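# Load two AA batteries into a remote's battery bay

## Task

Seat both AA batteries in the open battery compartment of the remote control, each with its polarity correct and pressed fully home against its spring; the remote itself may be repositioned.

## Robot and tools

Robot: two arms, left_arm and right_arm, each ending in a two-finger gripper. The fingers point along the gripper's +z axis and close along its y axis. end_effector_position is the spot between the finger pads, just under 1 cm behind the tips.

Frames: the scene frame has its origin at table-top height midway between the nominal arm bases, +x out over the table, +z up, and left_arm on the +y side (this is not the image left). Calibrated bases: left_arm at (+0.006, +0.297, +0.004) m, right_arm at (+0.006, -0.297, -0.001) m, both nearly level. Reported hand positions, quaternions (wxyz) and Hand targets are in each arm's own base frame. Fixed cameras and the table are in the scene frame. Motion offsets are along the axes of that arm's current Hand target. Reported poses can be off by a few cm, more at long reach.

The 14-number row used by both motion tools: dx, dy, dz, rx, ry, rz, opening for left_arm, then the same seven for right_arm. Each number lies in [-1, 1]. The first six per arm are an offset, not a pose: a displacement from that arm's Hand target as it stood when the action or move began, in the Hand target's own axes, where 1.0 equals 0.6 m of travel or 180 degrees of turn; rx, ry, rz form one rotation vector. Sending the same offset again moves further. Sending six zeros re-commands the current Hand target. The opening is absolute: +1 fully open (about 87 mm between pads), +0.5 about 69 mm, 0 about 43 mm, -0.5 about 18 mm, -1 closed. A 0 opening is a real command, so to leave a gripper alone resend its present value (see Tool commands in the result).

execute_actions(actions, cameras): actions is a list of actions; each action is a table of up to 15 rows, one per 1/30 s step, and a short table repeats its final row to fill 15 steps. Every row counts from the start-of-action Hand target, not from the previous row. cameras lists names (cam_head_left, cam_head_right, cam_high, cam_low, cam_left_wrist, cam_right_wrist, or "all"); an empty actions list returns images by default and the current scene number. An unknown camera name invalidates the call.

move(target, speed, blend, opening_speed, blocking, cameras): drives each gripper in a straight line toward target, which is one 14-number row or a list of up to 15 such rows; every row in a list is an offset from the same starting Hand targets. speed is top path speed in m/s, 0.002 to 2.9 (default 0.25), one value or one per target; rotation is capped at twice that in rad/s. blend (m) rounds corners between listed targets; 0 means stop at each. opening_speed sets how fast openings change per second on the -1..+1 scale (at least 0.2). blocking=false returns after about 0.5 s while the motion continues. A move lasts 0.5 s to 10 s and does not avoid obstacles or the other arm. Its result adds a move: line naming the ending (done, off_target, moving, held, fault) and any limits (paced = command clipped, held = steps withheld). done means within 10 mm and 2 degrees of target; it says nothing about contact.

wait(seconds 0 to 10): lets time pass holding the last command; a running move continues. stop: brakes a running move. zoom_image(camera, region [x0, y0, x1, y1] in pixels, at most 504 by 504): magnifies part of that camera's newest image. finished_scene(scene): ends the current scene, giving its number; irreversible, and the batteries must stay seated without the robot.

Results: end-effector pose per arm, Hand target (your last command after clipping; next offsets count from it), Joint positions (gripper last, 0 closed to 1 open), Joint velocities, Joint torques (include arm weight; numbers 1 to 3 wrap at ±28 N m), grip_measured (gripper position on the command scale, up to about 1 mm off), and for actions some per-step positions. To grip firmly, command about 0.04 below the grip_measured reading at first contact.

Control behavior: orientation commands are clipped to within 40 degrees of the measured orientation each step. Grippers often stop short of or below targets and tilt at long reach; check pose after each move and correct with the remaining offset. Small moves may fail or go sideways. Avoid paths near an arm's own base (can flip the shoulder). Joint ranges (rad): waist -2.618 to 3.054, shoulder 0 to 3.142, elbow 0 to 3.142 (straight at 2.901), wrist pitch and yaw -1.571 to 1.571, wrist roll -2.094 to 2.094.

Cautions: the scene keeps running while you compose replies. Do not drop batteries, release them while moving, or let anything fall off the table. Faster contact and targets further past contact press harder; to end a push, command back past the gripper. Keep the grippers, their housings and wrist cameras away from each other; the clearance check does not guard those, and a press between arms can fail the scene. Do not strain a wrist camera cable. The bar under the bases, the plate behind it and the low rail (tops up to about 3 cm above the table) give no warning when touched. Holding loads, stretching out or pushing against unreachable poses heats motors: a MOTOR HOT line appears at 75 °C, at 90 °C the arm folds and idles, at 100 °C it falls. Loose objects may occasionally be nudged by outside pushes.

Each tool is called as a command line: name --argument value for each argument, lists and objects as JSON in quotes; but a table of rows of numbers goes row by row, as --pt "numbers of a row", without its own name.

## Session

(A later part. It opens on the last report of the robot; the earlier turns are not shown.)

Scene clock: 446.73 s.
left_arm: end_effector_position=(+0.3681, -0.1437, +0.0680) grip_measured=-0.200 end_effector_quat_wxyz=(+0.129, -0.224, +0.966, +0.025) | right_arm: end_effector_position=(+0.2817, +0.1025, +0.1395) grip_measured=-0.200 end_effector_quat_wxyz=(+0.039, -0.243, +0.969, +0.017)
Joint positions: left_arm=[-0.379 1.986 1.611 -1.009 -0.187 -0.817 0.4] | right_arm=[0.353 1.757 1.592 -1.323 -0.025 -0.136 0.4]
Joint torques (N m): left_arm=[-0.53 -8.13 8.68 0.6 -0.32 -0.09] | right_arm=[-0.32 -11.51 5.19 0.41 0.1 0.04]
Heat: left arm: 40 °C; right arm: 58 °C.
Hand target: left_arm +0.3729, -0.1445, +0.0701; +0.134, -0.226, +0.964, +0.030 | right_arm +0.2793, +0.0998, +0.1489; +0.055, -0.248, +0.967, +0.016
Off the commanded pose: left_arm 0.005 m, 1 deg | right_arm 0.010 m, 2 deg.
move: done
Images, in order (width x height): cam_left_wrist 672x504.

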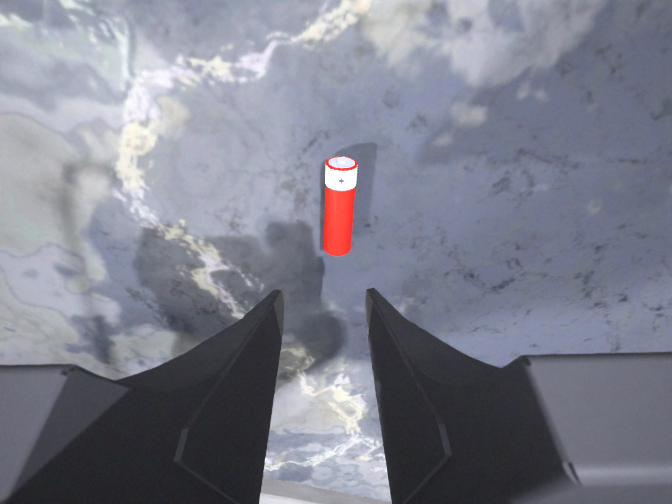

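move --pt "0.0248 -0.0123 0.1013 0 0 0 -0.2 0 0 0 0 0 0 -0.2" --pt "0.0248 -0.0123 0.1013 0 0 0 -0.78 0 0 0 0 0 0 -0.2" --speed 0.08 --opening_speed 0.6 --cameras '["cam_left_wrist"]'

Scene clock: 459.93 s.
left_arm: end_effector_position=(+0.3757, -0.1500, +0.0134) grip_measured=-0.610 end_effector_quat_wxyz=(+0.128, -0.224, +0.966, +0.026) | right_arm: end_effector_position=(+0.2817, +0.1025, +0.1395) grip_measured=-0.200 end_effector_quat_wxyz=(+0.039, -0.243, +0.969, +0.017)
Joint positions: left_arm=[-0.387 2.073 1.516 -0.833 -0.189 -0.826 0.195] | right_arm=[0.353 1.757 1.592 -1.323 -0.025 -0.136 0.4]
Joint torques (N m): left_arm=[-0.58 -8.81 5.63 0.97 -0.33 -0.1] | right_arm=[-0.34 -11.52 5.16 0.41 0.11 0.05]
Heat: left arm: 41 °C; right arm: 59 °C.
Hand target: left_arm +0.3783, -0.1504, +0.0077; +0.134, -0.226, +0.964, +0.030 | right_arm +0.2793, +0.0998, +0.1489; +0.055, -0.248, +0.967, +0.016
Off the commanded pose: left_arm 0.006 m, 1 deg | right_arm 0.010 m, 2 deg.
move: done
Images, in order (width x height): cam_left_wrist 672x504.

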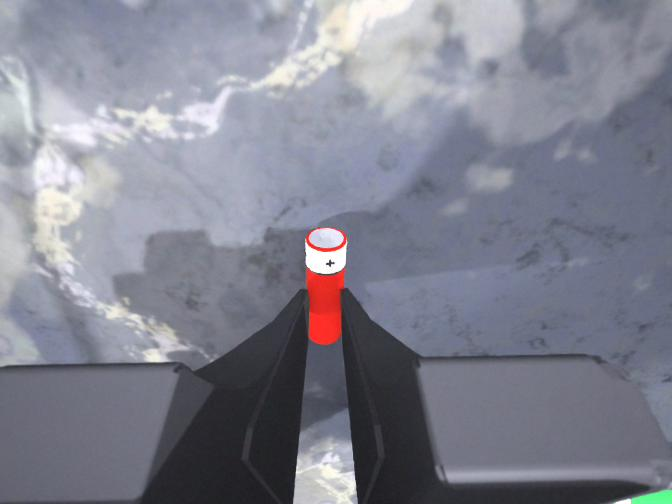

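move --pt "-0.0238 0 -0.0885 0 0 0 -0.78 0.156 -0.009 -0.018 0 0 0 -0.2" --pt "0.0777 -0.3048 -0.116 0 0 0 -0.78 0.156 -0.009 -0.018 0 0 0 -0.2" --pt "0.100 -0.3048 -0.0310 0 0 0 -0.78 0.156 -0.009 -0.018 0 0 0 -0.2" --speed '[0.15,0.15,0.06]' --blend '[0.02,0.02,0]' --cameras '["cam_left_wrist","cam_low"]'

zoom_image --camera "cam_low" --region '[240, 190, 360, 280]'

Scene clock: 474.20 s.
left_arm: end_effector_position=(+0.3966, -0.3416, +0.0099) grip_measured=-0.780 end_effector_quat_wxyz=(+0.126, -0.220, +0.967, +0.028) | right_arm: end_effector_position=(+0.2006, +0.0515, +0.1464) grip_measured=-0.200 end_effector_quat_wxyz=(+0.046, -0.246, +0.968, +0.014)
Joint positions: left_arm=[-0.719 2.816 2.839 -1.49 -0.236 -1.155 0.11] | right_arm=[0.274 1.394 1.254 -1.339 -0.025 -0.222 0.4]
Joint torques (N m): left_arm=[0.12 -12.42 8.2 0.6 -0.38 -0.11] | right_arm=[-1.03 -6.54 5.24 0.47 -0.02 0.04]
Heat: left arm: 40 °C; right arm: 59 °C.
Hand target: left_arm +0.4034, -0.3421, +0.0096; +0.134, -0.226, +0.964, +0.030 | right_arm +0.1993, +0.0497, +0.1490; +0.055, -0.247, +0.967, +0.016
Off the commanded pose: left_arm 0.007 m, 1 deg | right_arm 0.003 m, 1 deg.
elbow stopped short (left arm): the move would have taken joint 3 (elbow) straighter than the controller allows.
move: done
Images, in order (width x height): cam_low 672x504, cam_left_wrist 672x504.

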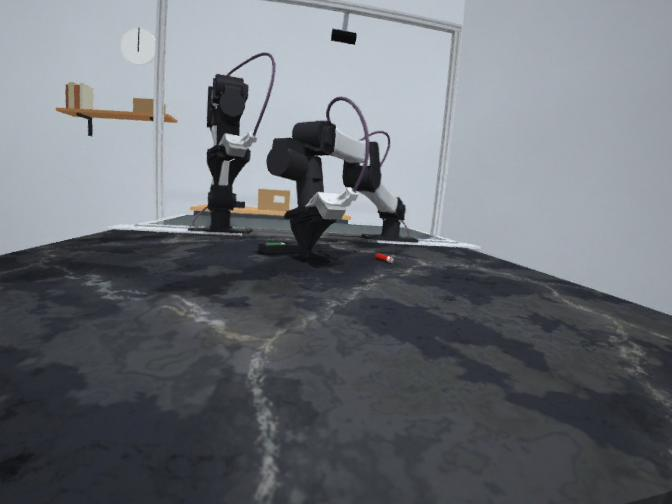

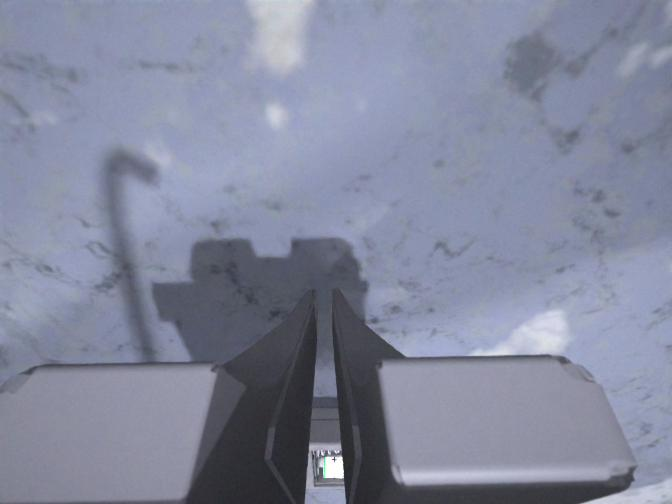

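Scaled by 4.200.

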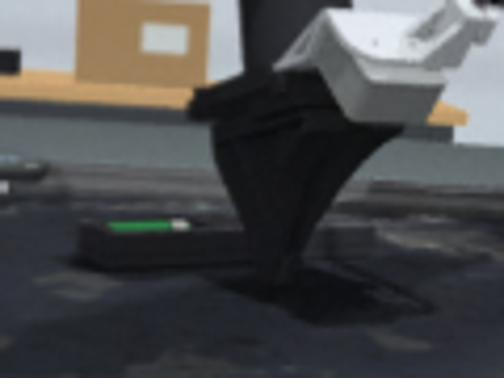

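move --pt "-0.026 0 -0.0965 0 0 0 -0.78 0 0 0 0 0 0 -0.2" --pt "-0.1262 0.3113 -0.0702 0 0 0 -0.2 0 0 0 0 0 0 -0.2" --speed 0.15 --blend '[0.02,0]' --cameras '["cam_left_wrist"]'

Scene clock: 482.57 s.
left_arm: end_effector_position=(+0.3722, -0.1434, +0.0599) grip_measured=-0.200 end_effector_quat_wxyz=(+0.118, -0.228, +0.965, +0.047) | right_arm: end_effector_position=(+0.2006, +0.0515, +0.1464) grip_measured=-0.200 end_effector_quat_wxyz=(+0.046, -0.246, +0.968, +0.014)
Joint positions: left_arm=[-0.386 2.048 1.671 -1.053 -0.214 -0.835 0.4] | right_arm=[0.274 1.394 1.254 -1.339 -0.025 -0.222 0.4]
Joint torques (N m): left_arm=[-0.27 -12.53 5.5 0.89 -0.07 0.02] | right_arm=[-1.05 -6.54 5.24 0.48 -0.02 0.06]
Heat: left arm: 44 °C; right arm: 56 °C.
Hand target: left_arm +0.3753, -0.1472, +0.0702; +0.134, -0.226, +0.964, +0.030 | right_arm +0.1993, +0.0497, +0.1490; +0.055, -0.247, +0.967, +0.016
Off the commanded pose: left_arm 0.011 m, 3 deg | right_arm 0.003 m, 1 deg.
elbow stopped short (left arm): the move would have taken joint 3 (elbow) straighter than the controller allows.
move: off_target (left_arm); target 2's new opening was sent with left_arm's hand 0.012 m and 3 deg from that target
Images, in order (width x height): cam_left_wrist 672x504.

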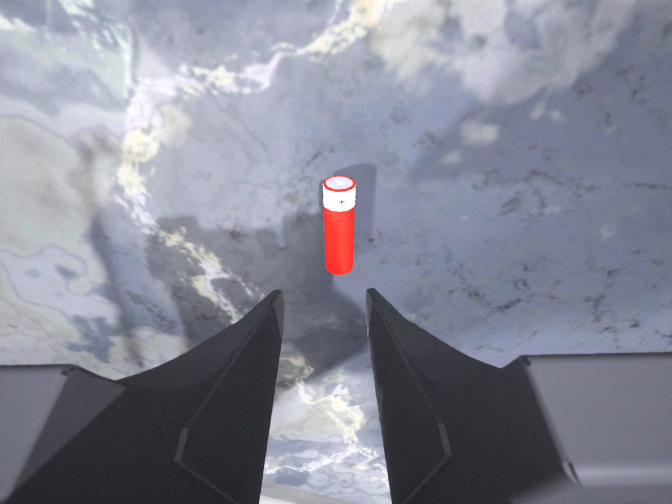

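move --pt "0.0267 -0.0075 0.1062 0 0 0 -0.2 0 0 0 0 0 0 -0.2" --pt "0.0267 -0.0075 0.1062 0 0 0 -0.82 0 0 0 0 0 0 -0.2" --speed 0.08 --opening_speed 0.6

Scene clock: 492.40 s.
left_arm: end_effector_position=(+0.3780, -0.1460, +0.0100) grip_measured=-0.588 end_effector_quat_wxyz=(+0.134, -0.230, +0.963, +0.036) | right_arm: end_effector_position=(+0.2006, +0.0515, +0.1464) grip_measured=-0.200 end_effector_quat_wxyz=(+0.046, -0.246, +0.968, +0.014)
Joint positions: left_arm=[-0.386 2.08 1.513 -0.824 -0.213 -0.835 0.206] | right_arm=[0.274 1.394 1.254 -1.339 -0.025 -0.222 0.4]
Joint torques (N m): left_arm=[-0.68 -8.91 5.63 0.97 -0.08 -0.02] | right_arm=[-1.11 -6.57 5.22 0.47 -0.03 0.06]
Heat: left arm: 45 °C; right arm: 54 °C.
Hand target: left_arm +0.3790, -0.1505, +0.0047; +0.134, -0.226, +0.964, +0.030 | right_arm +0.1993, +0.0497, +0.1490; +0.055, -0.247, +0.967, +0.016
Off the commanded pose: left_arm 0.007 m, 1 deg | right_arm 0.003 m, 1 deg.
move: done

move --pt "-0.0217 0 -0.0805 0 0 0 -0.82 0 0 0 0 0 0 -0.2" --pt "0.074 -0.2343 -0.1063 0 0 0 -0.82 0 0 0 0 0 0 -0.2" --pt "0.0943 -0.2343 -0.0307 0 0 0 -0.82 0 0 0 0 0 0 -0.2" --speed '[0.1,0.12,0.05]' --blend '[0.02,0.02,0]' --cameras '["cam_left_wrist"]'

Scene clock: 502.67 s.
left_arm: end_effector_position=(+0.3848, -0.3036, +0.0164) grip_measured=-0.588 end_effector_quat_wxyz=(+0.128, -0.223, +0.966, +0.025) | right_arm: end_effector_position=(+0.2006, +0.0515, +0.1464) grip_measured=-0.200 end_effector_quat_wxyz=(+0.046, -0.246, +0.968, +0.014)
Joint positions: left_arm=[-0.676 2.463 2.187 -1.173 -0.232 -1.115 0.206] | right_arm=[0.274 1.394 1.254 -1.339 -0.025 -0.222 0.4]
Joint torques (N m): left_arm=[-0.14 -11.17 5.63 0.82 -0.38 -0.11] | right_arm=[-1.03 -6.54 5.24 0.47 -0.03 0.05]
Heat: left arm: 46 °C; right arm: 53 °C.
Hand target: left_arm +0.3883, -0.3029, +0.0073; +0.134, -0.226, +0.964, +0.030 | right_arm +0.1993, +0.0497, +0.1490; +0.055, -0.247, +0.967, +0.016
Off the commanded pose: left_arm 0.010 m, 1 deg | right_arm 0.003 m, 1 deg.
move: done
Images, in order (width x height): cam_left_wrist 672x504.

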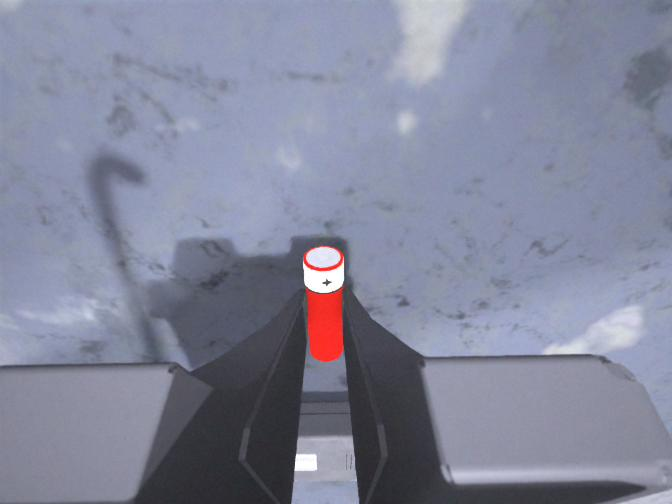

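move --target '[0.0035,0,0.0125,0,0,0,-0.82,0,0,0,0,0,0,-0.2]' --speed 0.02

Scene clock: 507.17 s.
left_arm: end_effector_position=(+0.3851, -0.3037, +0.0105) grip_measured=-0.588 end_effector_quat_wxyz=(+0.129, -0.223, +0.966, +0.024) | right_arm: end_effector_position=(+0.2006, +0.0515, +0.1464) grip_measured=-0.200 end_effector_quat_wxyz=(+0.046, -0.246, +0.968, +0.014)
Joint positions: left_arm=[-0.676 2.463 2.164 -1.148 -0.233 -1.115 0.206] | right_arm=[0.274 1.394 1.254 -1.339 -0.025 -0.222 0.4]
Joint torques (N m): left_arm=[-0.12 -10.95 5.46 0.84 -0.37 -0.11] | right_arm=[-1.05 -6.56 5.24 0.47 -0.02 0.05]
Heat: left arm: 47 °C; right arm: 52 °C.
Hand target: left_arm +0.3884, -0.3029, -0.0004; +0.134, -0.226, +0.964, +0.030 | right_arm +0.1993, +0.0497, +0.1490; +0.055, -0.247, +0.967, +0.016
Off the commanded pose: left_arm 0.011 m, 1 deg | right_arm 0.003 m, 1 deg.
move: off_target (left_arm)

move --pt "0.0018 0 0.0055 0 0 0 -0.82 0 0 0 0 0 0 -0.2" --pt "0.0018 0 0.0055 0 0 0 -0.3 0 0 0 0 0 0 -0.2" --pt "-0.035 0 -0.14 0 0 0 -0.3 0 0 0 0 0 0 -0.2" --speed '[0.02,0.05,0.15]' --cameras '["cam_left_wrist"]'

Scene clock: 537.03 s.
left_arm: end_effector_position=(+0.3850, -0.3032, +0.0869) grip_measured=-0.300 end_effector_quat_wxyz=(+0.130, -0.225, +0.965, +0.024) | right_arm: end_effector_position=(+0.2006, +0.0515, +0.1464) grip_measured=-0.200 end_effector_quat_wxyz=(+0.046, -0.246, +0.968, +0.014)
Joint positions: left_arm=[-0.676 2.526 2.587 -1.507 -0.235 -1.12 0.35] | right_arm=[0.274 1.394 1.254 -1.339 -0.025 -0.222 0.4]
Joint torques (N m): left_arm=[-0.59 -11.18 8.14 0.43 -0.35 -0.11] | right_arm=[-1.07 -6.56 5.26 0.48 -0.03 0.05]
Heat: left arm: 48 °C; right arm: 50 °C.
Hand target: left_arm +0.3859, -0.3039, +0.0861; +0.134, -0.226, +0.964, +0.030 | right_arm +0.1993, +0.0497, +0.1490; +0.055, -0.247, +0.967, +0.016
Off the commanded pose: left_arm 0.001 m, 1 deg | right_arm 0.003 m, 1 deg.
move: done; target 2's new opening was sent with left_arm's hand 0.014 m and 1 deg from that target
Images, in order (width x height): cam_left_wrist 672x504.

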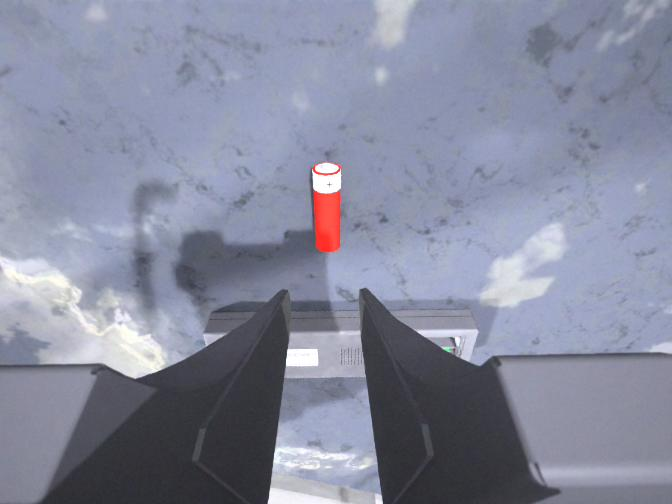

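move --pt "-0.0347 0 -0.1287 0 0 0 0.45 0 0 0 0 0 0 -0.2" --pt "0.1035 0.346 -0.1488 0.1285 0 0.477 0.45 0 0 0 0 0 0 -0.2" --speed 0.25 --blend '[0.03,0]'

Scene clock: 557.20 s.
left_arm: end_effector_position=(+0.2206, -0.1561, +0.1530) grip_measured=+0.450 end_effector_quat_wxyz=(+0.112, +0.514, +0.849, -0.057) | right_arm: end_effector_position=(+0.2006, +0.0515, +0.1464) grip_measured=-0.200 end_effector_quat_wxyz=(+0.046, -0.246, +0.968, +0.014)
Joint positions: left_arm=[-0.621 1.488 1.362 -1.212 0.096 0.457 0.725] | right_arm=[0.274 1.394 1.254 -1.339 -0.025 -0.222 0.4]
Joint torques (N m): left_arm=[0.38 -6.64 5.55 0.86 0.22 0.06] | right_arm=[-1.02 -6.57 5.29 0.47 -0.03 0.04]
Heat: left arm: 49 °C; right arm: 49 °C.
Hand target: left_arm +0.2182, -0.1552, +0.1546; +0.116, +0.515, +0.847, -0.064 | right_arm +0.1993, +0.0497, +0.1490; +0.055, -0.247, +0.967, +0.016
Off the commanded pose: left_arm 0.003 m, 1 deg | right_arm 0.003 m, 1 deg.
move: done

move --target '[0,0,0,0,0,0,0.45,-0.462,0.217,0.162,0,0,0,-0.2]' --speed 0.25 --cameras '["cam_right_wrist"]'

Scene clock: 567.87 s.
left_arm: end_effector_position=(+0.2206, -0.1561, +0.1530) grip_measured=+0.450 end_effector_quat_wxyz=(+0.112, +0.514, +0.849, -0.057) | right_arm: end_effector_position=(+0.3841, +0.2989, +0.0845) grip_measured=-0.200 end_effector_quat_wxyz=(+0.079, -0.251, +0.964, +0.032)
Joint positions: left_arm=[-0.621 1.488 1.362 -1.212 0.096 0.457 0.725] | right_arm=[0.65 2.653 2.82 -1.566 0.002 0.14 0.4]
Joint torques (N m): left_arm=[0.38 -6.65 5.55 0.86 0.23 0.05] | right_arm=[0.14 -12.3 7.84 0.57 0.2 0.32]
Heat: left arm: 47 °C; right arm: 49 °C.
Hand target: left_arm +0.2182, -0.1552, +0.1546; +0.116, +0.515, +0.847, -0.064 | right_arm +0.3878, +0.3018, +0.0844; +0.055, -0.247, +0.967, +0.016
Off the commanded pose: left_arm 0.003 m, 1 deg | right_arm 0.005 m, 3 deg.
joint sent to its limit (right arm) — joint 4 (wrist pitch), lower limit. The joint targets are off in orientation, not in position.
move: off_target (right_arm)
Images, in order (width x height): cam_right_wrist 672x504.

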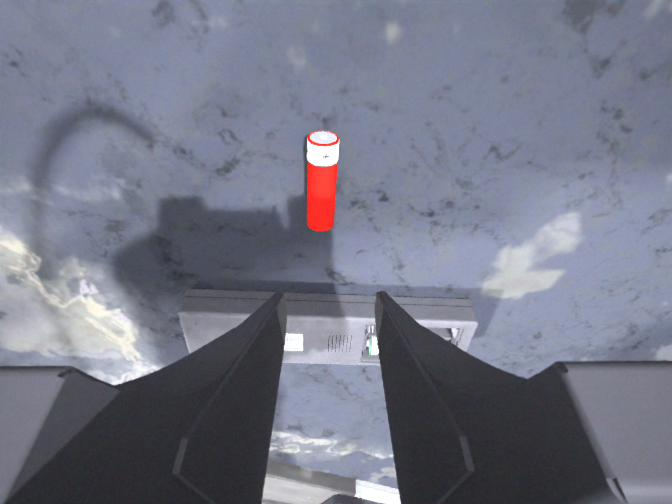

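move --pt "0 0 0 0 0 0 0.45 0.0095 0.0097 0.05 0 0 0 -0.2" --pt "0 0 0 0 0 0 0.45 0.0212 0.0097 0.131 0 0 0 -0.2" --speed 0.08 --blend '[0.01,0]' --cameras '["cam_right_wrist"]'

Scene clock: 579.67 s.
left_arm: end_effector_position=(+0.2206, -0.1561, +0.1530) grip_measured=+0.450 end_effector_quat_wxyz=(+0.112, +0.514, +0.849, -0.057) | right_arm: end_effector_position=(+0.3688, +0.2931, +0.0024) grip_measured=-0.200 end_effector_quat_wxyz=(+0.013, -0.249, +0.968, +0.006)
Joint positions: left_arm=[-0.621 1.488 1.362 -1.212 0.096 0.457 0.725] | right_arm=[0.658 2.656 2.48 -1.367 -0.001 0.154 0.4]
Joint torques (N m): left_arm=[0.4 -6.67 5.59 0.86 0.22 0.04] | right_arm=[0.66 -16.27 4.03 1.19 0.24 0.32]
Heat: left arm: 45 °C; right arm: 51 °C.
Hand target: left_arm +0.2182, -0.1552, +0.1546; +0.116, +0.515, +0.847, -0.064 | right_arm +0.3816, +0.3055, +0.0051; +0.055, -0.248, +0.967, +0.016
Off the commanded pose: left_arm 0.003 m, 1 deg | right_arm 0.018 m, 5 deg.
move: off_target (right_arm)
Images, in order (width x height): cam_right_wrist 672x504.

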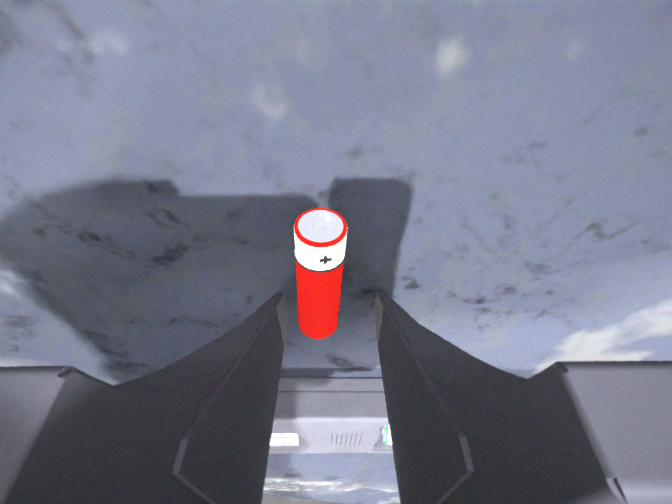

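move --target '[0,0,0,0,0,0,0.45,0.0,0.0,-0.015,0,0,0,-0.2]' --speed 0.05 --cameras '["cam_right_wrist","cam_low"]'

zoom_image --camera "cam_low" --region '[240, 190, 360, 280]'

Scene clock: 586.20 s.
left_arm: end_effector_position=(+0.2206, -0.1561, +0.1530) grip_measured=+0.450 end_effector_quat_wxyz=(+0.112, +0.514, +0.849, -0.057) | right_arm: end_effector_position=(+0.3688, +0.2932, +0.0026) grip_measured=-0.200 end_effector_quat_wxyz=(+0.013, -0.249, +0.968, +0.006)
Joint positions: left_arm=[-0.621 1.488 1.362 -1.212 0.096 0.457 0.725] | right_arm=[0.658 2.655 2.48 -1.367 -0.001 0.154 0.4]
Joint torques (N m): left_arm=[0.4 -6.69 5.55 0.86 0.22 0.05] | right_arm=[0.69 -17.21 5.26 0.94 0.25 0.32]
Heat: left arm: 44 °C; right arm: 59 °C.
Hand target: left_arm +0.2182, -0.1552, +0.1546; +0.116, +0.515, +0.847, -0.064 | right_arm +0.3807, +0.3050, +0.0140; +0.055, -0.248, +0.967, +0.016
Off the commanded pose: left_arm 0.003 m, 1 deg | right_arm 0.020 m, 5 deg.
move: off_target (right_arm)
Images, in order (width x height): cam_low 672x504, cam_right_wrist 672x504.

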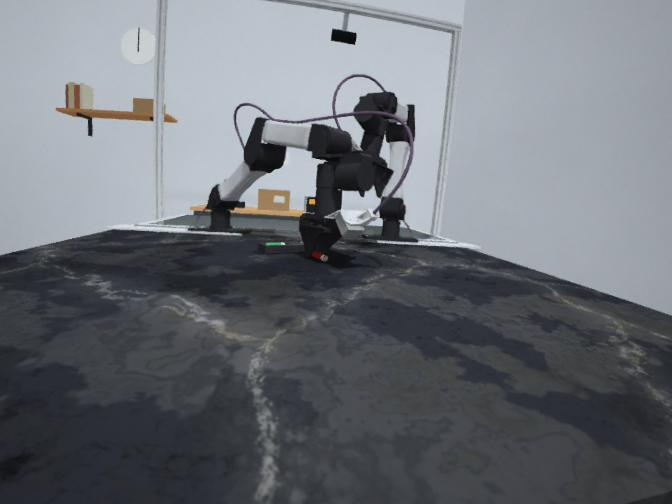

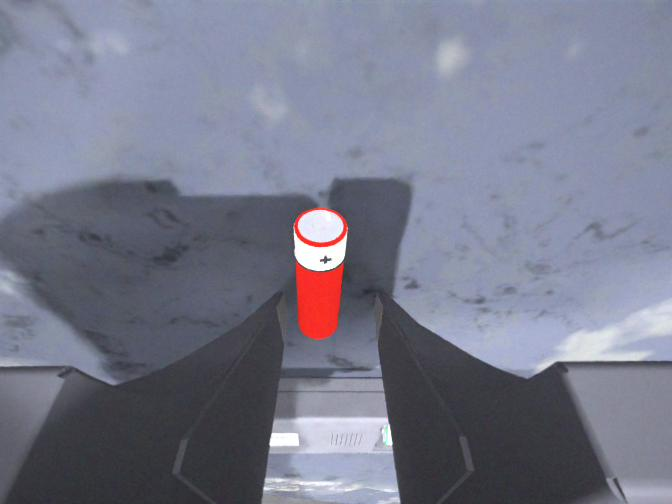

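Scaled by 4.200.

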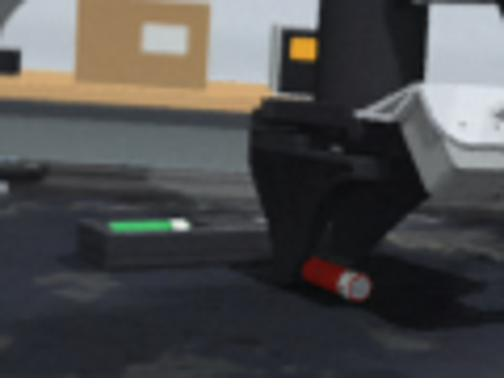

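move --pt "0 0 0 0 0 0 0.45 -0.0195 0.0 -0.033 0 0 0 -0.2" --pt "0 0 0 0 0 0 0.45 -0.0165 0.0 0.006 0 0 0 -0.2" --speed 0.05 --cameras '["cam_right_wrist"]'

Scene clock: 605.33 s.
left_arm: end_effector_position=(+0.2206, -0.1561, +0.1530) grip_measured=+0.450 end_effector_quat_wxyz=(+0.112, +0.514, +0.849, -0.057) | right_arm: end_effector_position=(+0.3846, +0.3045, +0.0064) grip_measured=-0.200 end_effector_quat_wxyz=(+0.035, -0.249, +0.968, +0.013)
Joint positions: left_arm=[-0.621 1.488 1.362 -1.212 0.096 0.457 0.725] | right_arm=[0.658 2.762 2.709 -1.443 0.003 0.154 0.4]
Joint torques (N m): left_arm=[0.39 -6.64 5.57 0.86 0.23 0.04] | right_arm=[0.36 -16.01 5.14 0.71 0.21 0.27]
Heat: left arm: 42 °C; right arm: 73 °C.
Hand target: left_arm +0.2182, -0.1552, +0.1546; +0.116, +0.515, +0.847, -0.064 | right_arm +0.3897, +0.3099, +0.0114; +0.055, -0.248, +0.967, +0.016
Off the commanded pose: left_arm 0.003 m, 1 deg | right_arm 0.009 m, 2 deg.
elbow stopped short (right arm): the move would have taken joint 3 (elbow) straighter than the controller allows.
move: done
Images, in order (width x height): cam_right_wrist 672x504.

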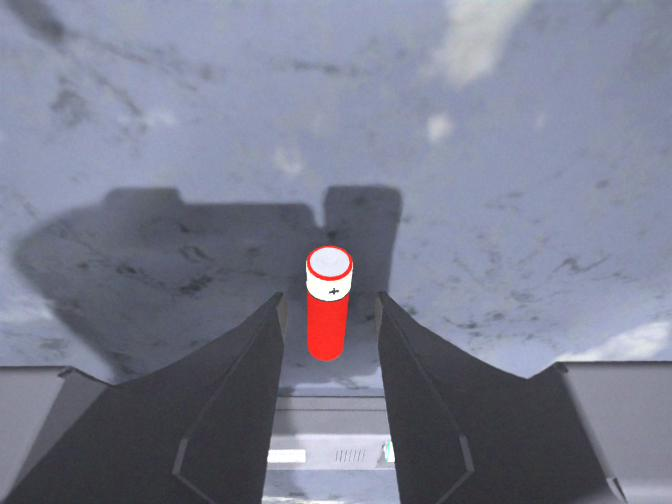

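move --pt "0 0 0 0 0 0 0.45 0 0 0.005 0 0 0 -0.82" --pt "0 0 0 0 0 0 0.45 0.07 0 -0.04 0 0 0 -0.82" --pt "0 0 0 0 0 0 0.45 0.30 -0.08 -0.10 0 0 0 -0.82" --speed 0.12 --blend '[0,0.02,0]' --cameras '["cam_right_wrist"]'

Scene clock: 613.33 s.
left_arm: end_effector_position=(+0.2206, -0.1561, +0.1530) grip_measured=+0.450 end_effector_quat_wxyz=(+0.112, +0.514, +0.849, -0.057) | right_arm: end_effector_position=(+0.2418, +0.1766, +0.0413) grip_measured=-0.590 end_effector_quat_wxyz=(+0.025, -0.246, +0.969, +0.007)
Joint positions: left_arm=[-0.621 1.488 1.362 -1.212 0.096 0.457 0.725] | right_arm=[0.617 1.829 1.282 -0.972 0.005 0.121 0.205]
Joint torques (N m): left_arm=[0.36 -6.63 5.53 0.86 0.22 0.04] | right_arm=[-0.92 -12.01 5.04 0.68 0.11 0.03]
Heat: left arm: 42 °C; right arm: 74 °C. Fold the right arm in close to its base, or ease its load, before you think long.
Hand target: left_arm +0.2182, -0.1552, +0.1546; +0.116, +0.515, +0.847, -0.064 | right_arm +0.2501, +0.1784, +0.0504; +0.055, -0.247, +0.967, +0.016
Off the commanded pose: left_arm 0.003 m, 1 deg | right_arm 0.012 m, 4 deg.
MOTOR HOT: joint 2 (shoulder) of the right arm reports 74 °C; the controller's stop level is 90 °C. To cool a motor, set the load down, stop pushing, or move to a pose that needs little force.
move: off_target (right_arm)
Images, in order (width x height): cam_right_wrist 672x504.

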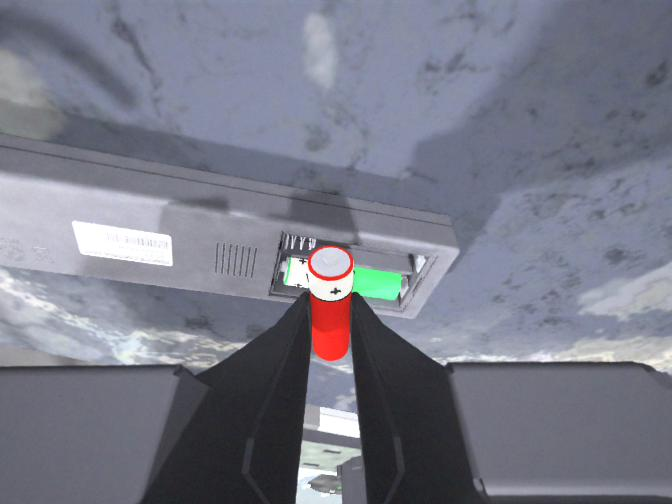

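move --pt "-0.0748 -0.0565 0.182 0 -0.278 0 0.45 0.163 -0.124 -0.186 0 0 0 -0.82" --pt "-0.182 -0.057 0.3097 0 -0.278 0 0.45 0.163 -0.124 -0.186 0 0 0 -0.82" --speed '[0.15,0.08]' --cameras '["cam_left_wrist","cam_right_wrist"]'

Scene clock: 630.20 s.
left_arm: end_effector_position=(+0.2570, -0.3076, +0.0095) grip_measured=+0.450 end_effector_quat_wxyz=(+0.466, +0.443, +0.711, -0.287) | right_arm: end_effector_position=(+0.1849, +0.0582, +0.1393) grip_measured=-0.590 end_effector_quat_wxyz=(+0.031, -0.246, +0.969, +0.008)
Joint positions: left_arm=[-0.748 1.785 0.469 0.877 0.329 0.156 0.725] | right_arm=[0.331 1.37 1.204 -1.341 -0.01 -0.166 0.205]
Joint torques (N m): left_arm=[-0.5 -4.38 5.44 1.89 -0.21 0] | right_arm=[-1.02 -6.41 7.83 0.38 -0.11 0.06]
Heat: left arm: 41 °C; right arm: 66 °C.
Hand target: left_arm +0.2607, -0.3069, +0.0037; +0.464, +0.440, +0.718, -0.275 | right_arm +0.1896, +0.0600, +0.1499; +0.055, -0.248, +0.967, +0.016
Off the commanded pose: left_arm 0.007 m, 2 deg | right_arm 0.012 m, 3 deg.
MOTOR HOT: cleared for the motors of the right arm.
move: off_target (right_arm)
Images, in order (width x height): cam_left_wrist 672x504, cam_right_wrist 672x504.

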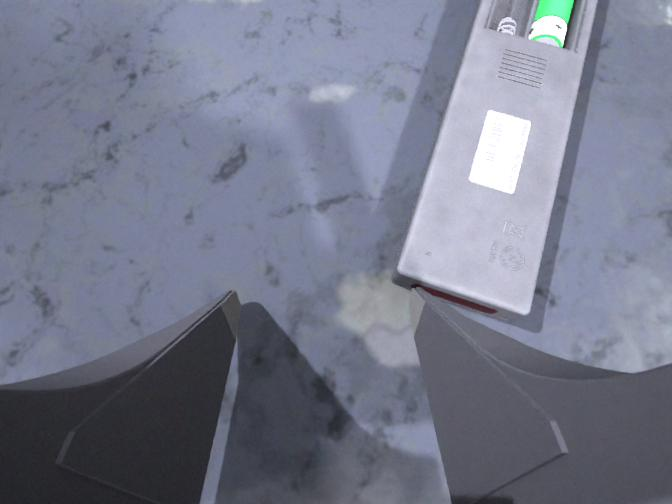

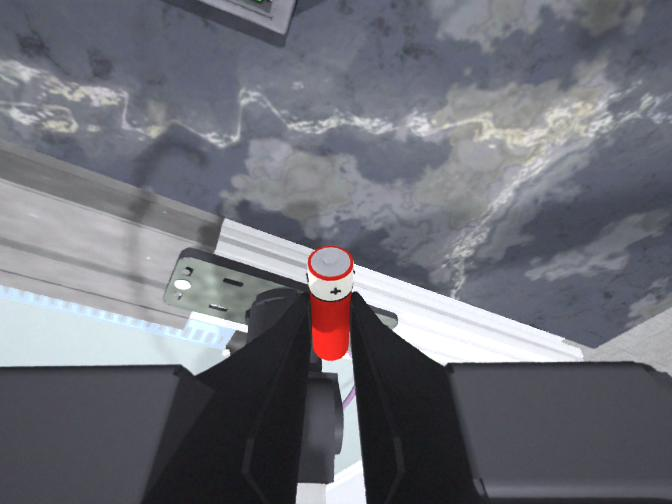

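move --pt "0 0 -0.083 0 0 0 0.45 0 0 0 0 0 0 -0.82" --pt "-0.008 -0.067 -0.056 0.0959 0 0.0442 0.45 0 0 0 0 0 0 -0.82" --speed 0.1 --blend '[0.01,0]' --cameras '["cam_left_wrist"]'

Scene clock: 650.63 s.
left_arm: end_effector_position=(+0.2094, -0.2942, +0.0181) grip_measured=+0.450 end_effector_quat_wxyz=(+0.409, +0.547, +0.645, -0.343) | right_arm: end_effector_position=(+0.1849, +0.0582, +0.1393) grip_measured=-0.590 end_effector_quat_wxyz=(+0.031, -0.246, +0.969, +0.008)
Joint positions: left_arm=[-0.698 1.628 0.426 0.645 0.623 0.354 0.725] | right_arm=[0.331 1.37 1.204 -1.341 -0.01 -0.166 0.205]
Joint torques (N m): left_arm=[-0.54 -4.22 6.97 1.69 0.31 0.07] | right_arm=[-1.05 -6.41 7.8 0.37 -0.1 0.06]
Heat: left arm: 40 °C; right arm: 57 °C.
Hand target: left_arm +0.2116, -0.3002, +0.0215; +0.410, +0.553, +0.637, -0.347 | right_arm +0.1896, +0.0600, +0.1499; +0.055, -0.248, +0.967, +0.016
Off the commanded pose: left_arm 0.007 m, 1 deg | right_arm 0.012 m, 3 deg.
move: off_target (right_arm)
Images, in order (width x height): cam_left_wrist 672x504.

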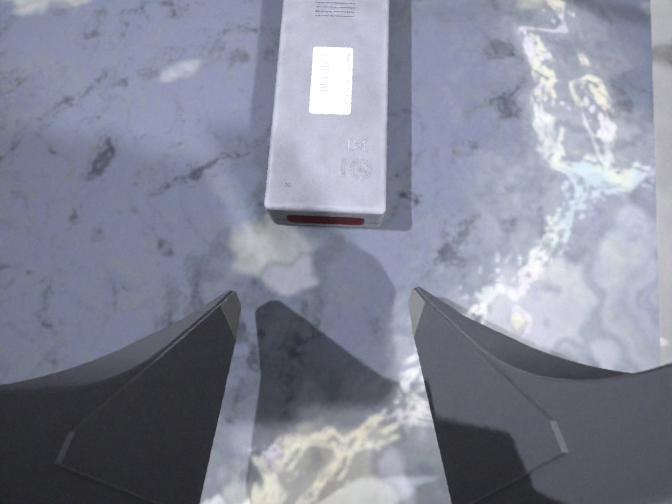

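move --pt "-0.025 0 0.1208 0 0 0 0.45 0 0 0 0 0 0 -0.82" --pt "-0.025 0 0.1208 0 0 0 -0.1 0 0 0 0 0 0 -0.82" --speed 0.1 --opening_speed 0.5 --cameras '["cam_left_wrist"]'

Scene clock: 657.77 s.
left_arm: end_effector_position=(+0.2171, -0.3700, +0.0095) grip_measured=+0.094 end_effector_quat_wxyz=(+0.409, +0.555, +0.630, -0.358) | right_arm: end_effector_position=(+0.1849, +0.0582, +0.1393) grip_measured=-0.590 end_effector_quat_wxyz=(+0.031, -0.246, +0.969, +0.008)
Joint positions: left_arm=[-0.855 1.875 0.644 0.736 0.53 0.269 0.547] | right_arm=[0.331 1.37 1.204 -1.341 -0.01 -0.166 0.205]
Joint torques (N m): left_arm=[-0.43 -5.39 6.09 1.83 -0.14 0] | right_arm=[-1.03 -6.41 7.76 0.38 -0.1 0.05]
Heat: left arm: 39 °C; right arm: 56 °C.
Hand target: left_arm +0.2223, -0.3715, +0.0045; +0.410, +0.553, +0.637, -0.347 | right_arm +0.1896, +0.0600, +0.1499; +0.055, -0.248, +0.967, +0.016
Off the commanded pose: left_arm 0.007 m, 1 deg | right_arm 0.012 m, 3 deg.
move: off_target (right_arm)
Images, in order (width x height): cam_left_wrist 672x504.

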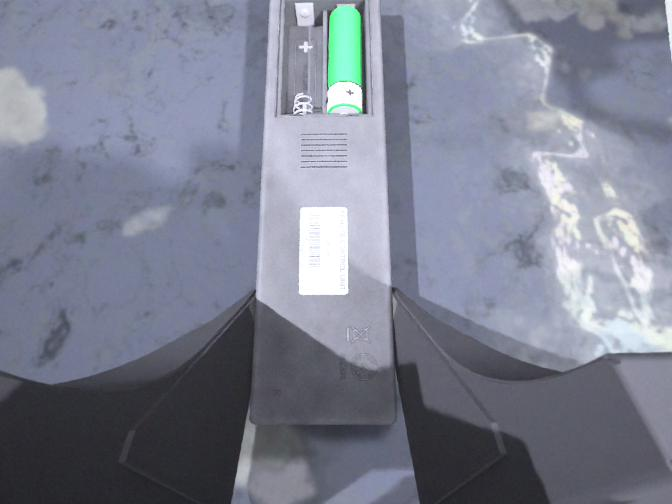

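move --target '[0.037,0.0815,-0.08,-0.0977,0,-0.0455,-0.1,-0.301,0.0998,0.1352,0.1156,-0.0609,0.4885,-0.82]' --speed 0.15 --cameras '["cam_left_wrist","cam_right_wrist","cam_high"]'

zoom_image --camera "cam_right_wrist" --region '[240, 100, 420, 280]'

Scene clock: 683.30 s.
left_arm: end_effector_position=(+0.2603, -0.3215, +0.0091) grip_measured=+0.094 end_effector_quat_wxyz=(+0.465, +0.444, +0.709, -0.291) | right_arm: end_effector_position=(+0.3200, +0.1992, +0.0864) grip_measured=-0.589 end_effector_quat_wxyz=(+0.139, +0.501, +0.849, -0.090)
Joint positions: left_arm=[-0.771 1.823 0.517 0.872 0.318 0.144 0.547] | right_arm=[0.603 2.01 1.72 -1.328 0.329 1.677 0.205]
Joint torques (N m): left_arm=[0.61 -7.34 3.33 1.81 -0.26 0.01] | right_arm=[0.7 -8.36 8.14 -0.05 0.54 0.36]
Heat: left arm: 39 °C; right arm: 51 °C.
Hand target: left_arm +0.2630, -0.3120, +0.0053; +0.464, +0.437, +0.720, -0.274 | right_arm +0.3262, +0.2034, +0.0900; +0.151, +0.503, +0.846, -0.088
Off the commanded pose: left_arm 0.011 m, 2 deg | right_arm 0.008 m, 1 deg.
move: off_target (left_arm)
Images, in order (width x height): cam_high 672x504, cam_left_wrist 672x504, cam_right_wrist 672x504.

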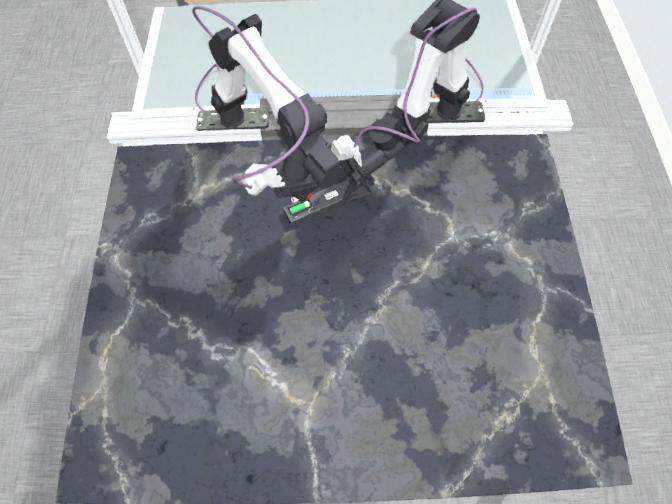

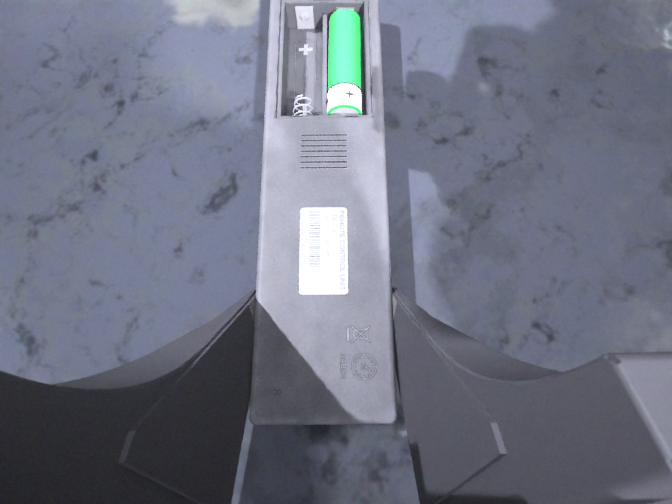

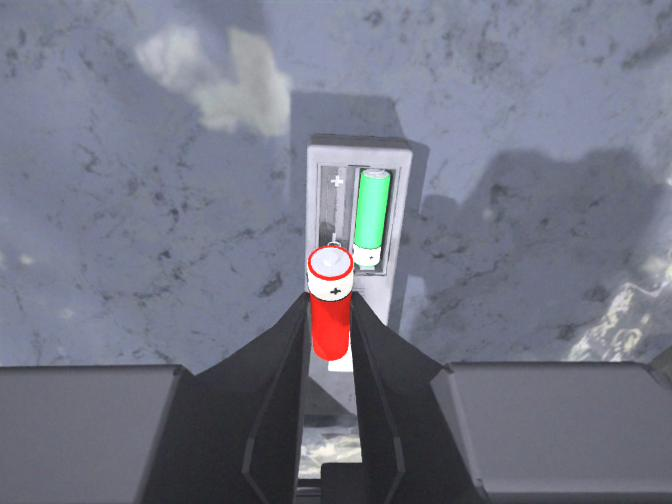

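Scaled by 2.800.

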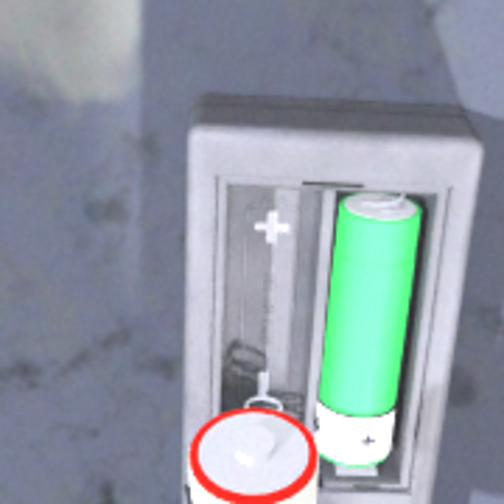

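move --target '[0,0,0,0,0,0,-0.1,0.0068,-0.0095,0.0773,0,0,0,-0.82]' --speed 0.06 --cameras '["cam_left_wrist","cam_right_wrist"]'

zoom_image --camera "cam_right_wrist" --region '[240, 150, 420, 330]'

zoom_image --camera "cam_left_wrist" --region '[250, 0, 410, 130]'

Scene clock: 696.33 s.
left_arm: end_effector_position=(+0.2603, -0.3215, +0.0091) grip_measured=+0.094 end_effector_quat_wxyz=(+0.465, +0.444, +0.709, -0.291) | right_arm: end_effector_position=(+0.3214, +0.1935, +0.0491) grip_measured=-0.589 end_effector_quat_wxyz=(+0.141, +0.505, +0.847, -0.086)
Joint positions: left_arm=[-0.771 1.823 0.517 0.872 0.318 0.144 0.547] | right_arm=[0.59 2.01 1.571 -1.167 0.331 1.671 0.205]
Joint torques (N m): left_arm=[0.61 -7.32 3.36 1.81 -0.27 0.01] | right_arm=[-0.91 -8.87 5.08 0.3 0.53 0.08]
Heat: left arm: 41 °C; right arm: 53 °C.
Hand target: left_arm +0.2629, -0.3120, +0.0053; +0.464, +0.437, +0.720, -0.274 | right_arm +0.3271, +0.1902, +0.0451; +0.151, +0.503, +0.846, -0.087
Off the commanded pose: left_arm 0.011 m, 2 deg | right_arm 0.008 m, 1 deg.
move: off_target (left_arm)
Images, in order (width x height): cam_left_wrist 672x504, cam_right_wrist 672x504.

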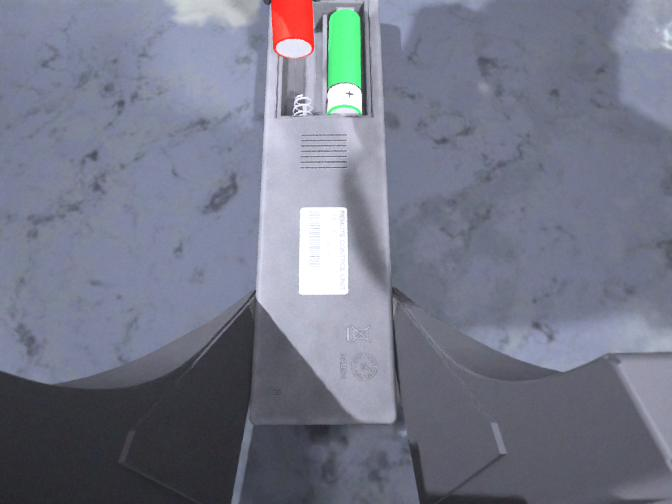

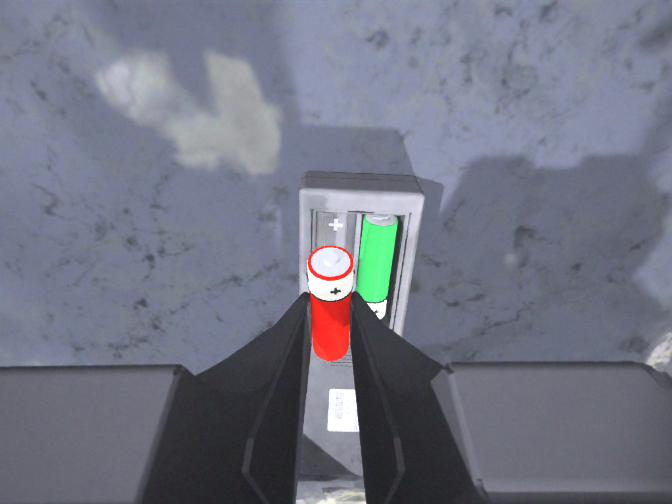

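Scaled by 2.800.

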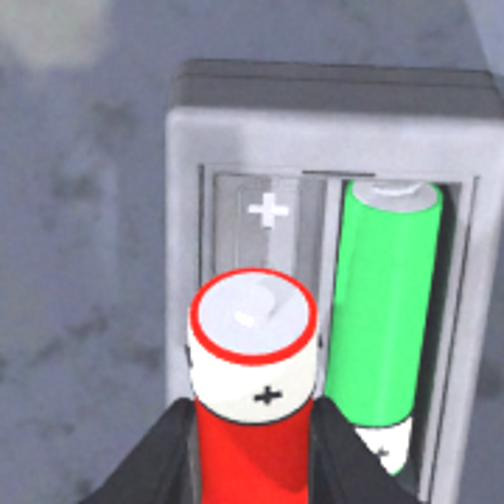

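Scaled by 3.150.

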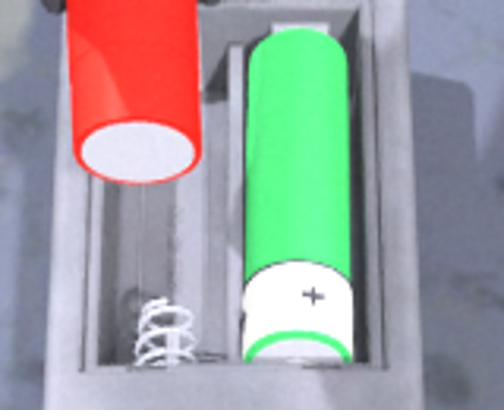

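move --pt "0 0 0 0 0 0 -0.1 -0.0062 0 0 0 0 0 -0.82" --pt "0 0 0 0 0 0 -0.1 0.0028 -0.001 0.0273 0 0 0 -0.82" --speed 0.04 --cameras '["cam_left_wrist","cam_right_wrist"]'

zoom_image --camera "cam_right_wrist" --region '[240, 150, 420, 330]'

zoom_image --camera "cam_left_wrist" --region '[250, 0, 410, 130]'

Scene clock: 717.00 s.
left_arm: end_effector_position=(+0.2603, -0.3215, +0.0091) grip_measured=+0.094 end_effector_quat_wxyz=(+0.465, +0.444, +0.709, -0.291) | right_arm: end_effector_position=(+0.3228, +0.1906, +0.0349) grip_measured=-0.589 end_effector_quat_wxyz=(+0.143, +0.505, +0.847, -0.084)
Joint positions: left_arm=[-0.771 1.823 0.517 0.872 0.318 0.144 0.547] | right_arm=[0.581 2.016 1.521 -1.104 0.332 1.66 0.205]
Joint torques (N m): left_arm=[0.61 -7.34 3.36 1.81 -0.26 0.01] | right_arm=[-1.1 -8.42 5 0.4 0.54 0.06]
Heat: left arm: 42 °C; right arm: 54 °C.
Hand target: left_arm +0.2629, -0.3120, +0.0053; +0.464, +0.437, +0.720, -0.274 | right_arm +0.3285, +0.1864, +0.0291; +0.151, +0.503, +0.846, -0.088
Off the commanded pose: left_arm 0.011 m, 2 deg | right_arm 0.009 m, 1 deg.
move: off_target (left_arm)
Images, in order (width x height): cam_left_wrist 672x504, cam_right_wrist 672x504.

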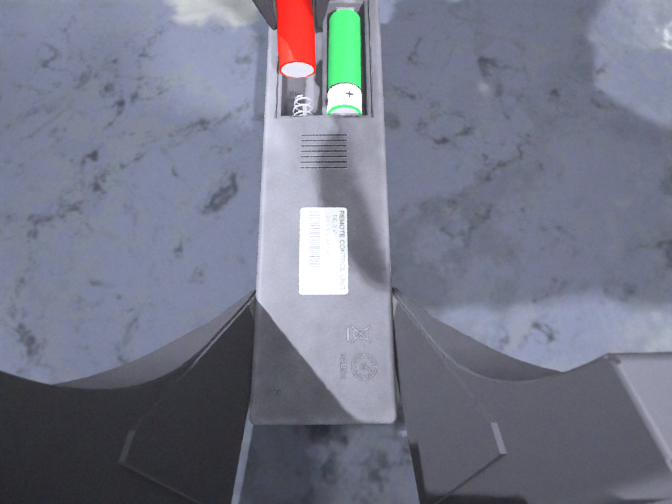

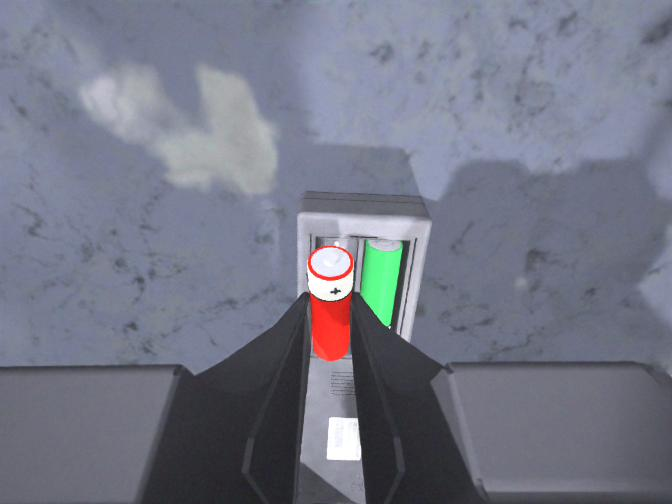

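Scaled by 2.800.

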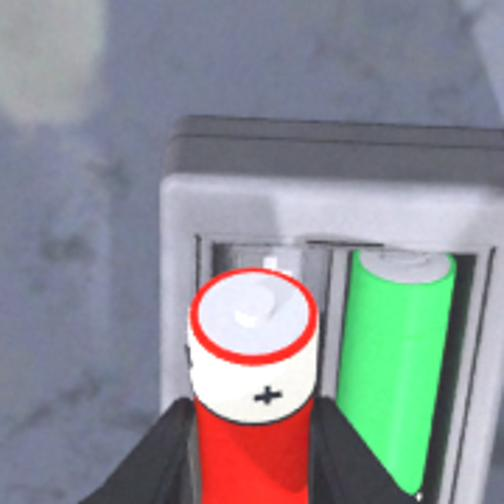

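Scaled by 3.150.

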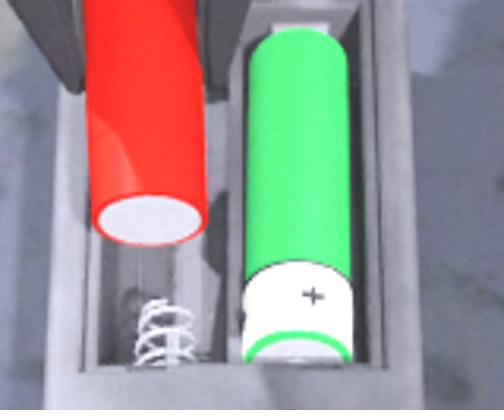

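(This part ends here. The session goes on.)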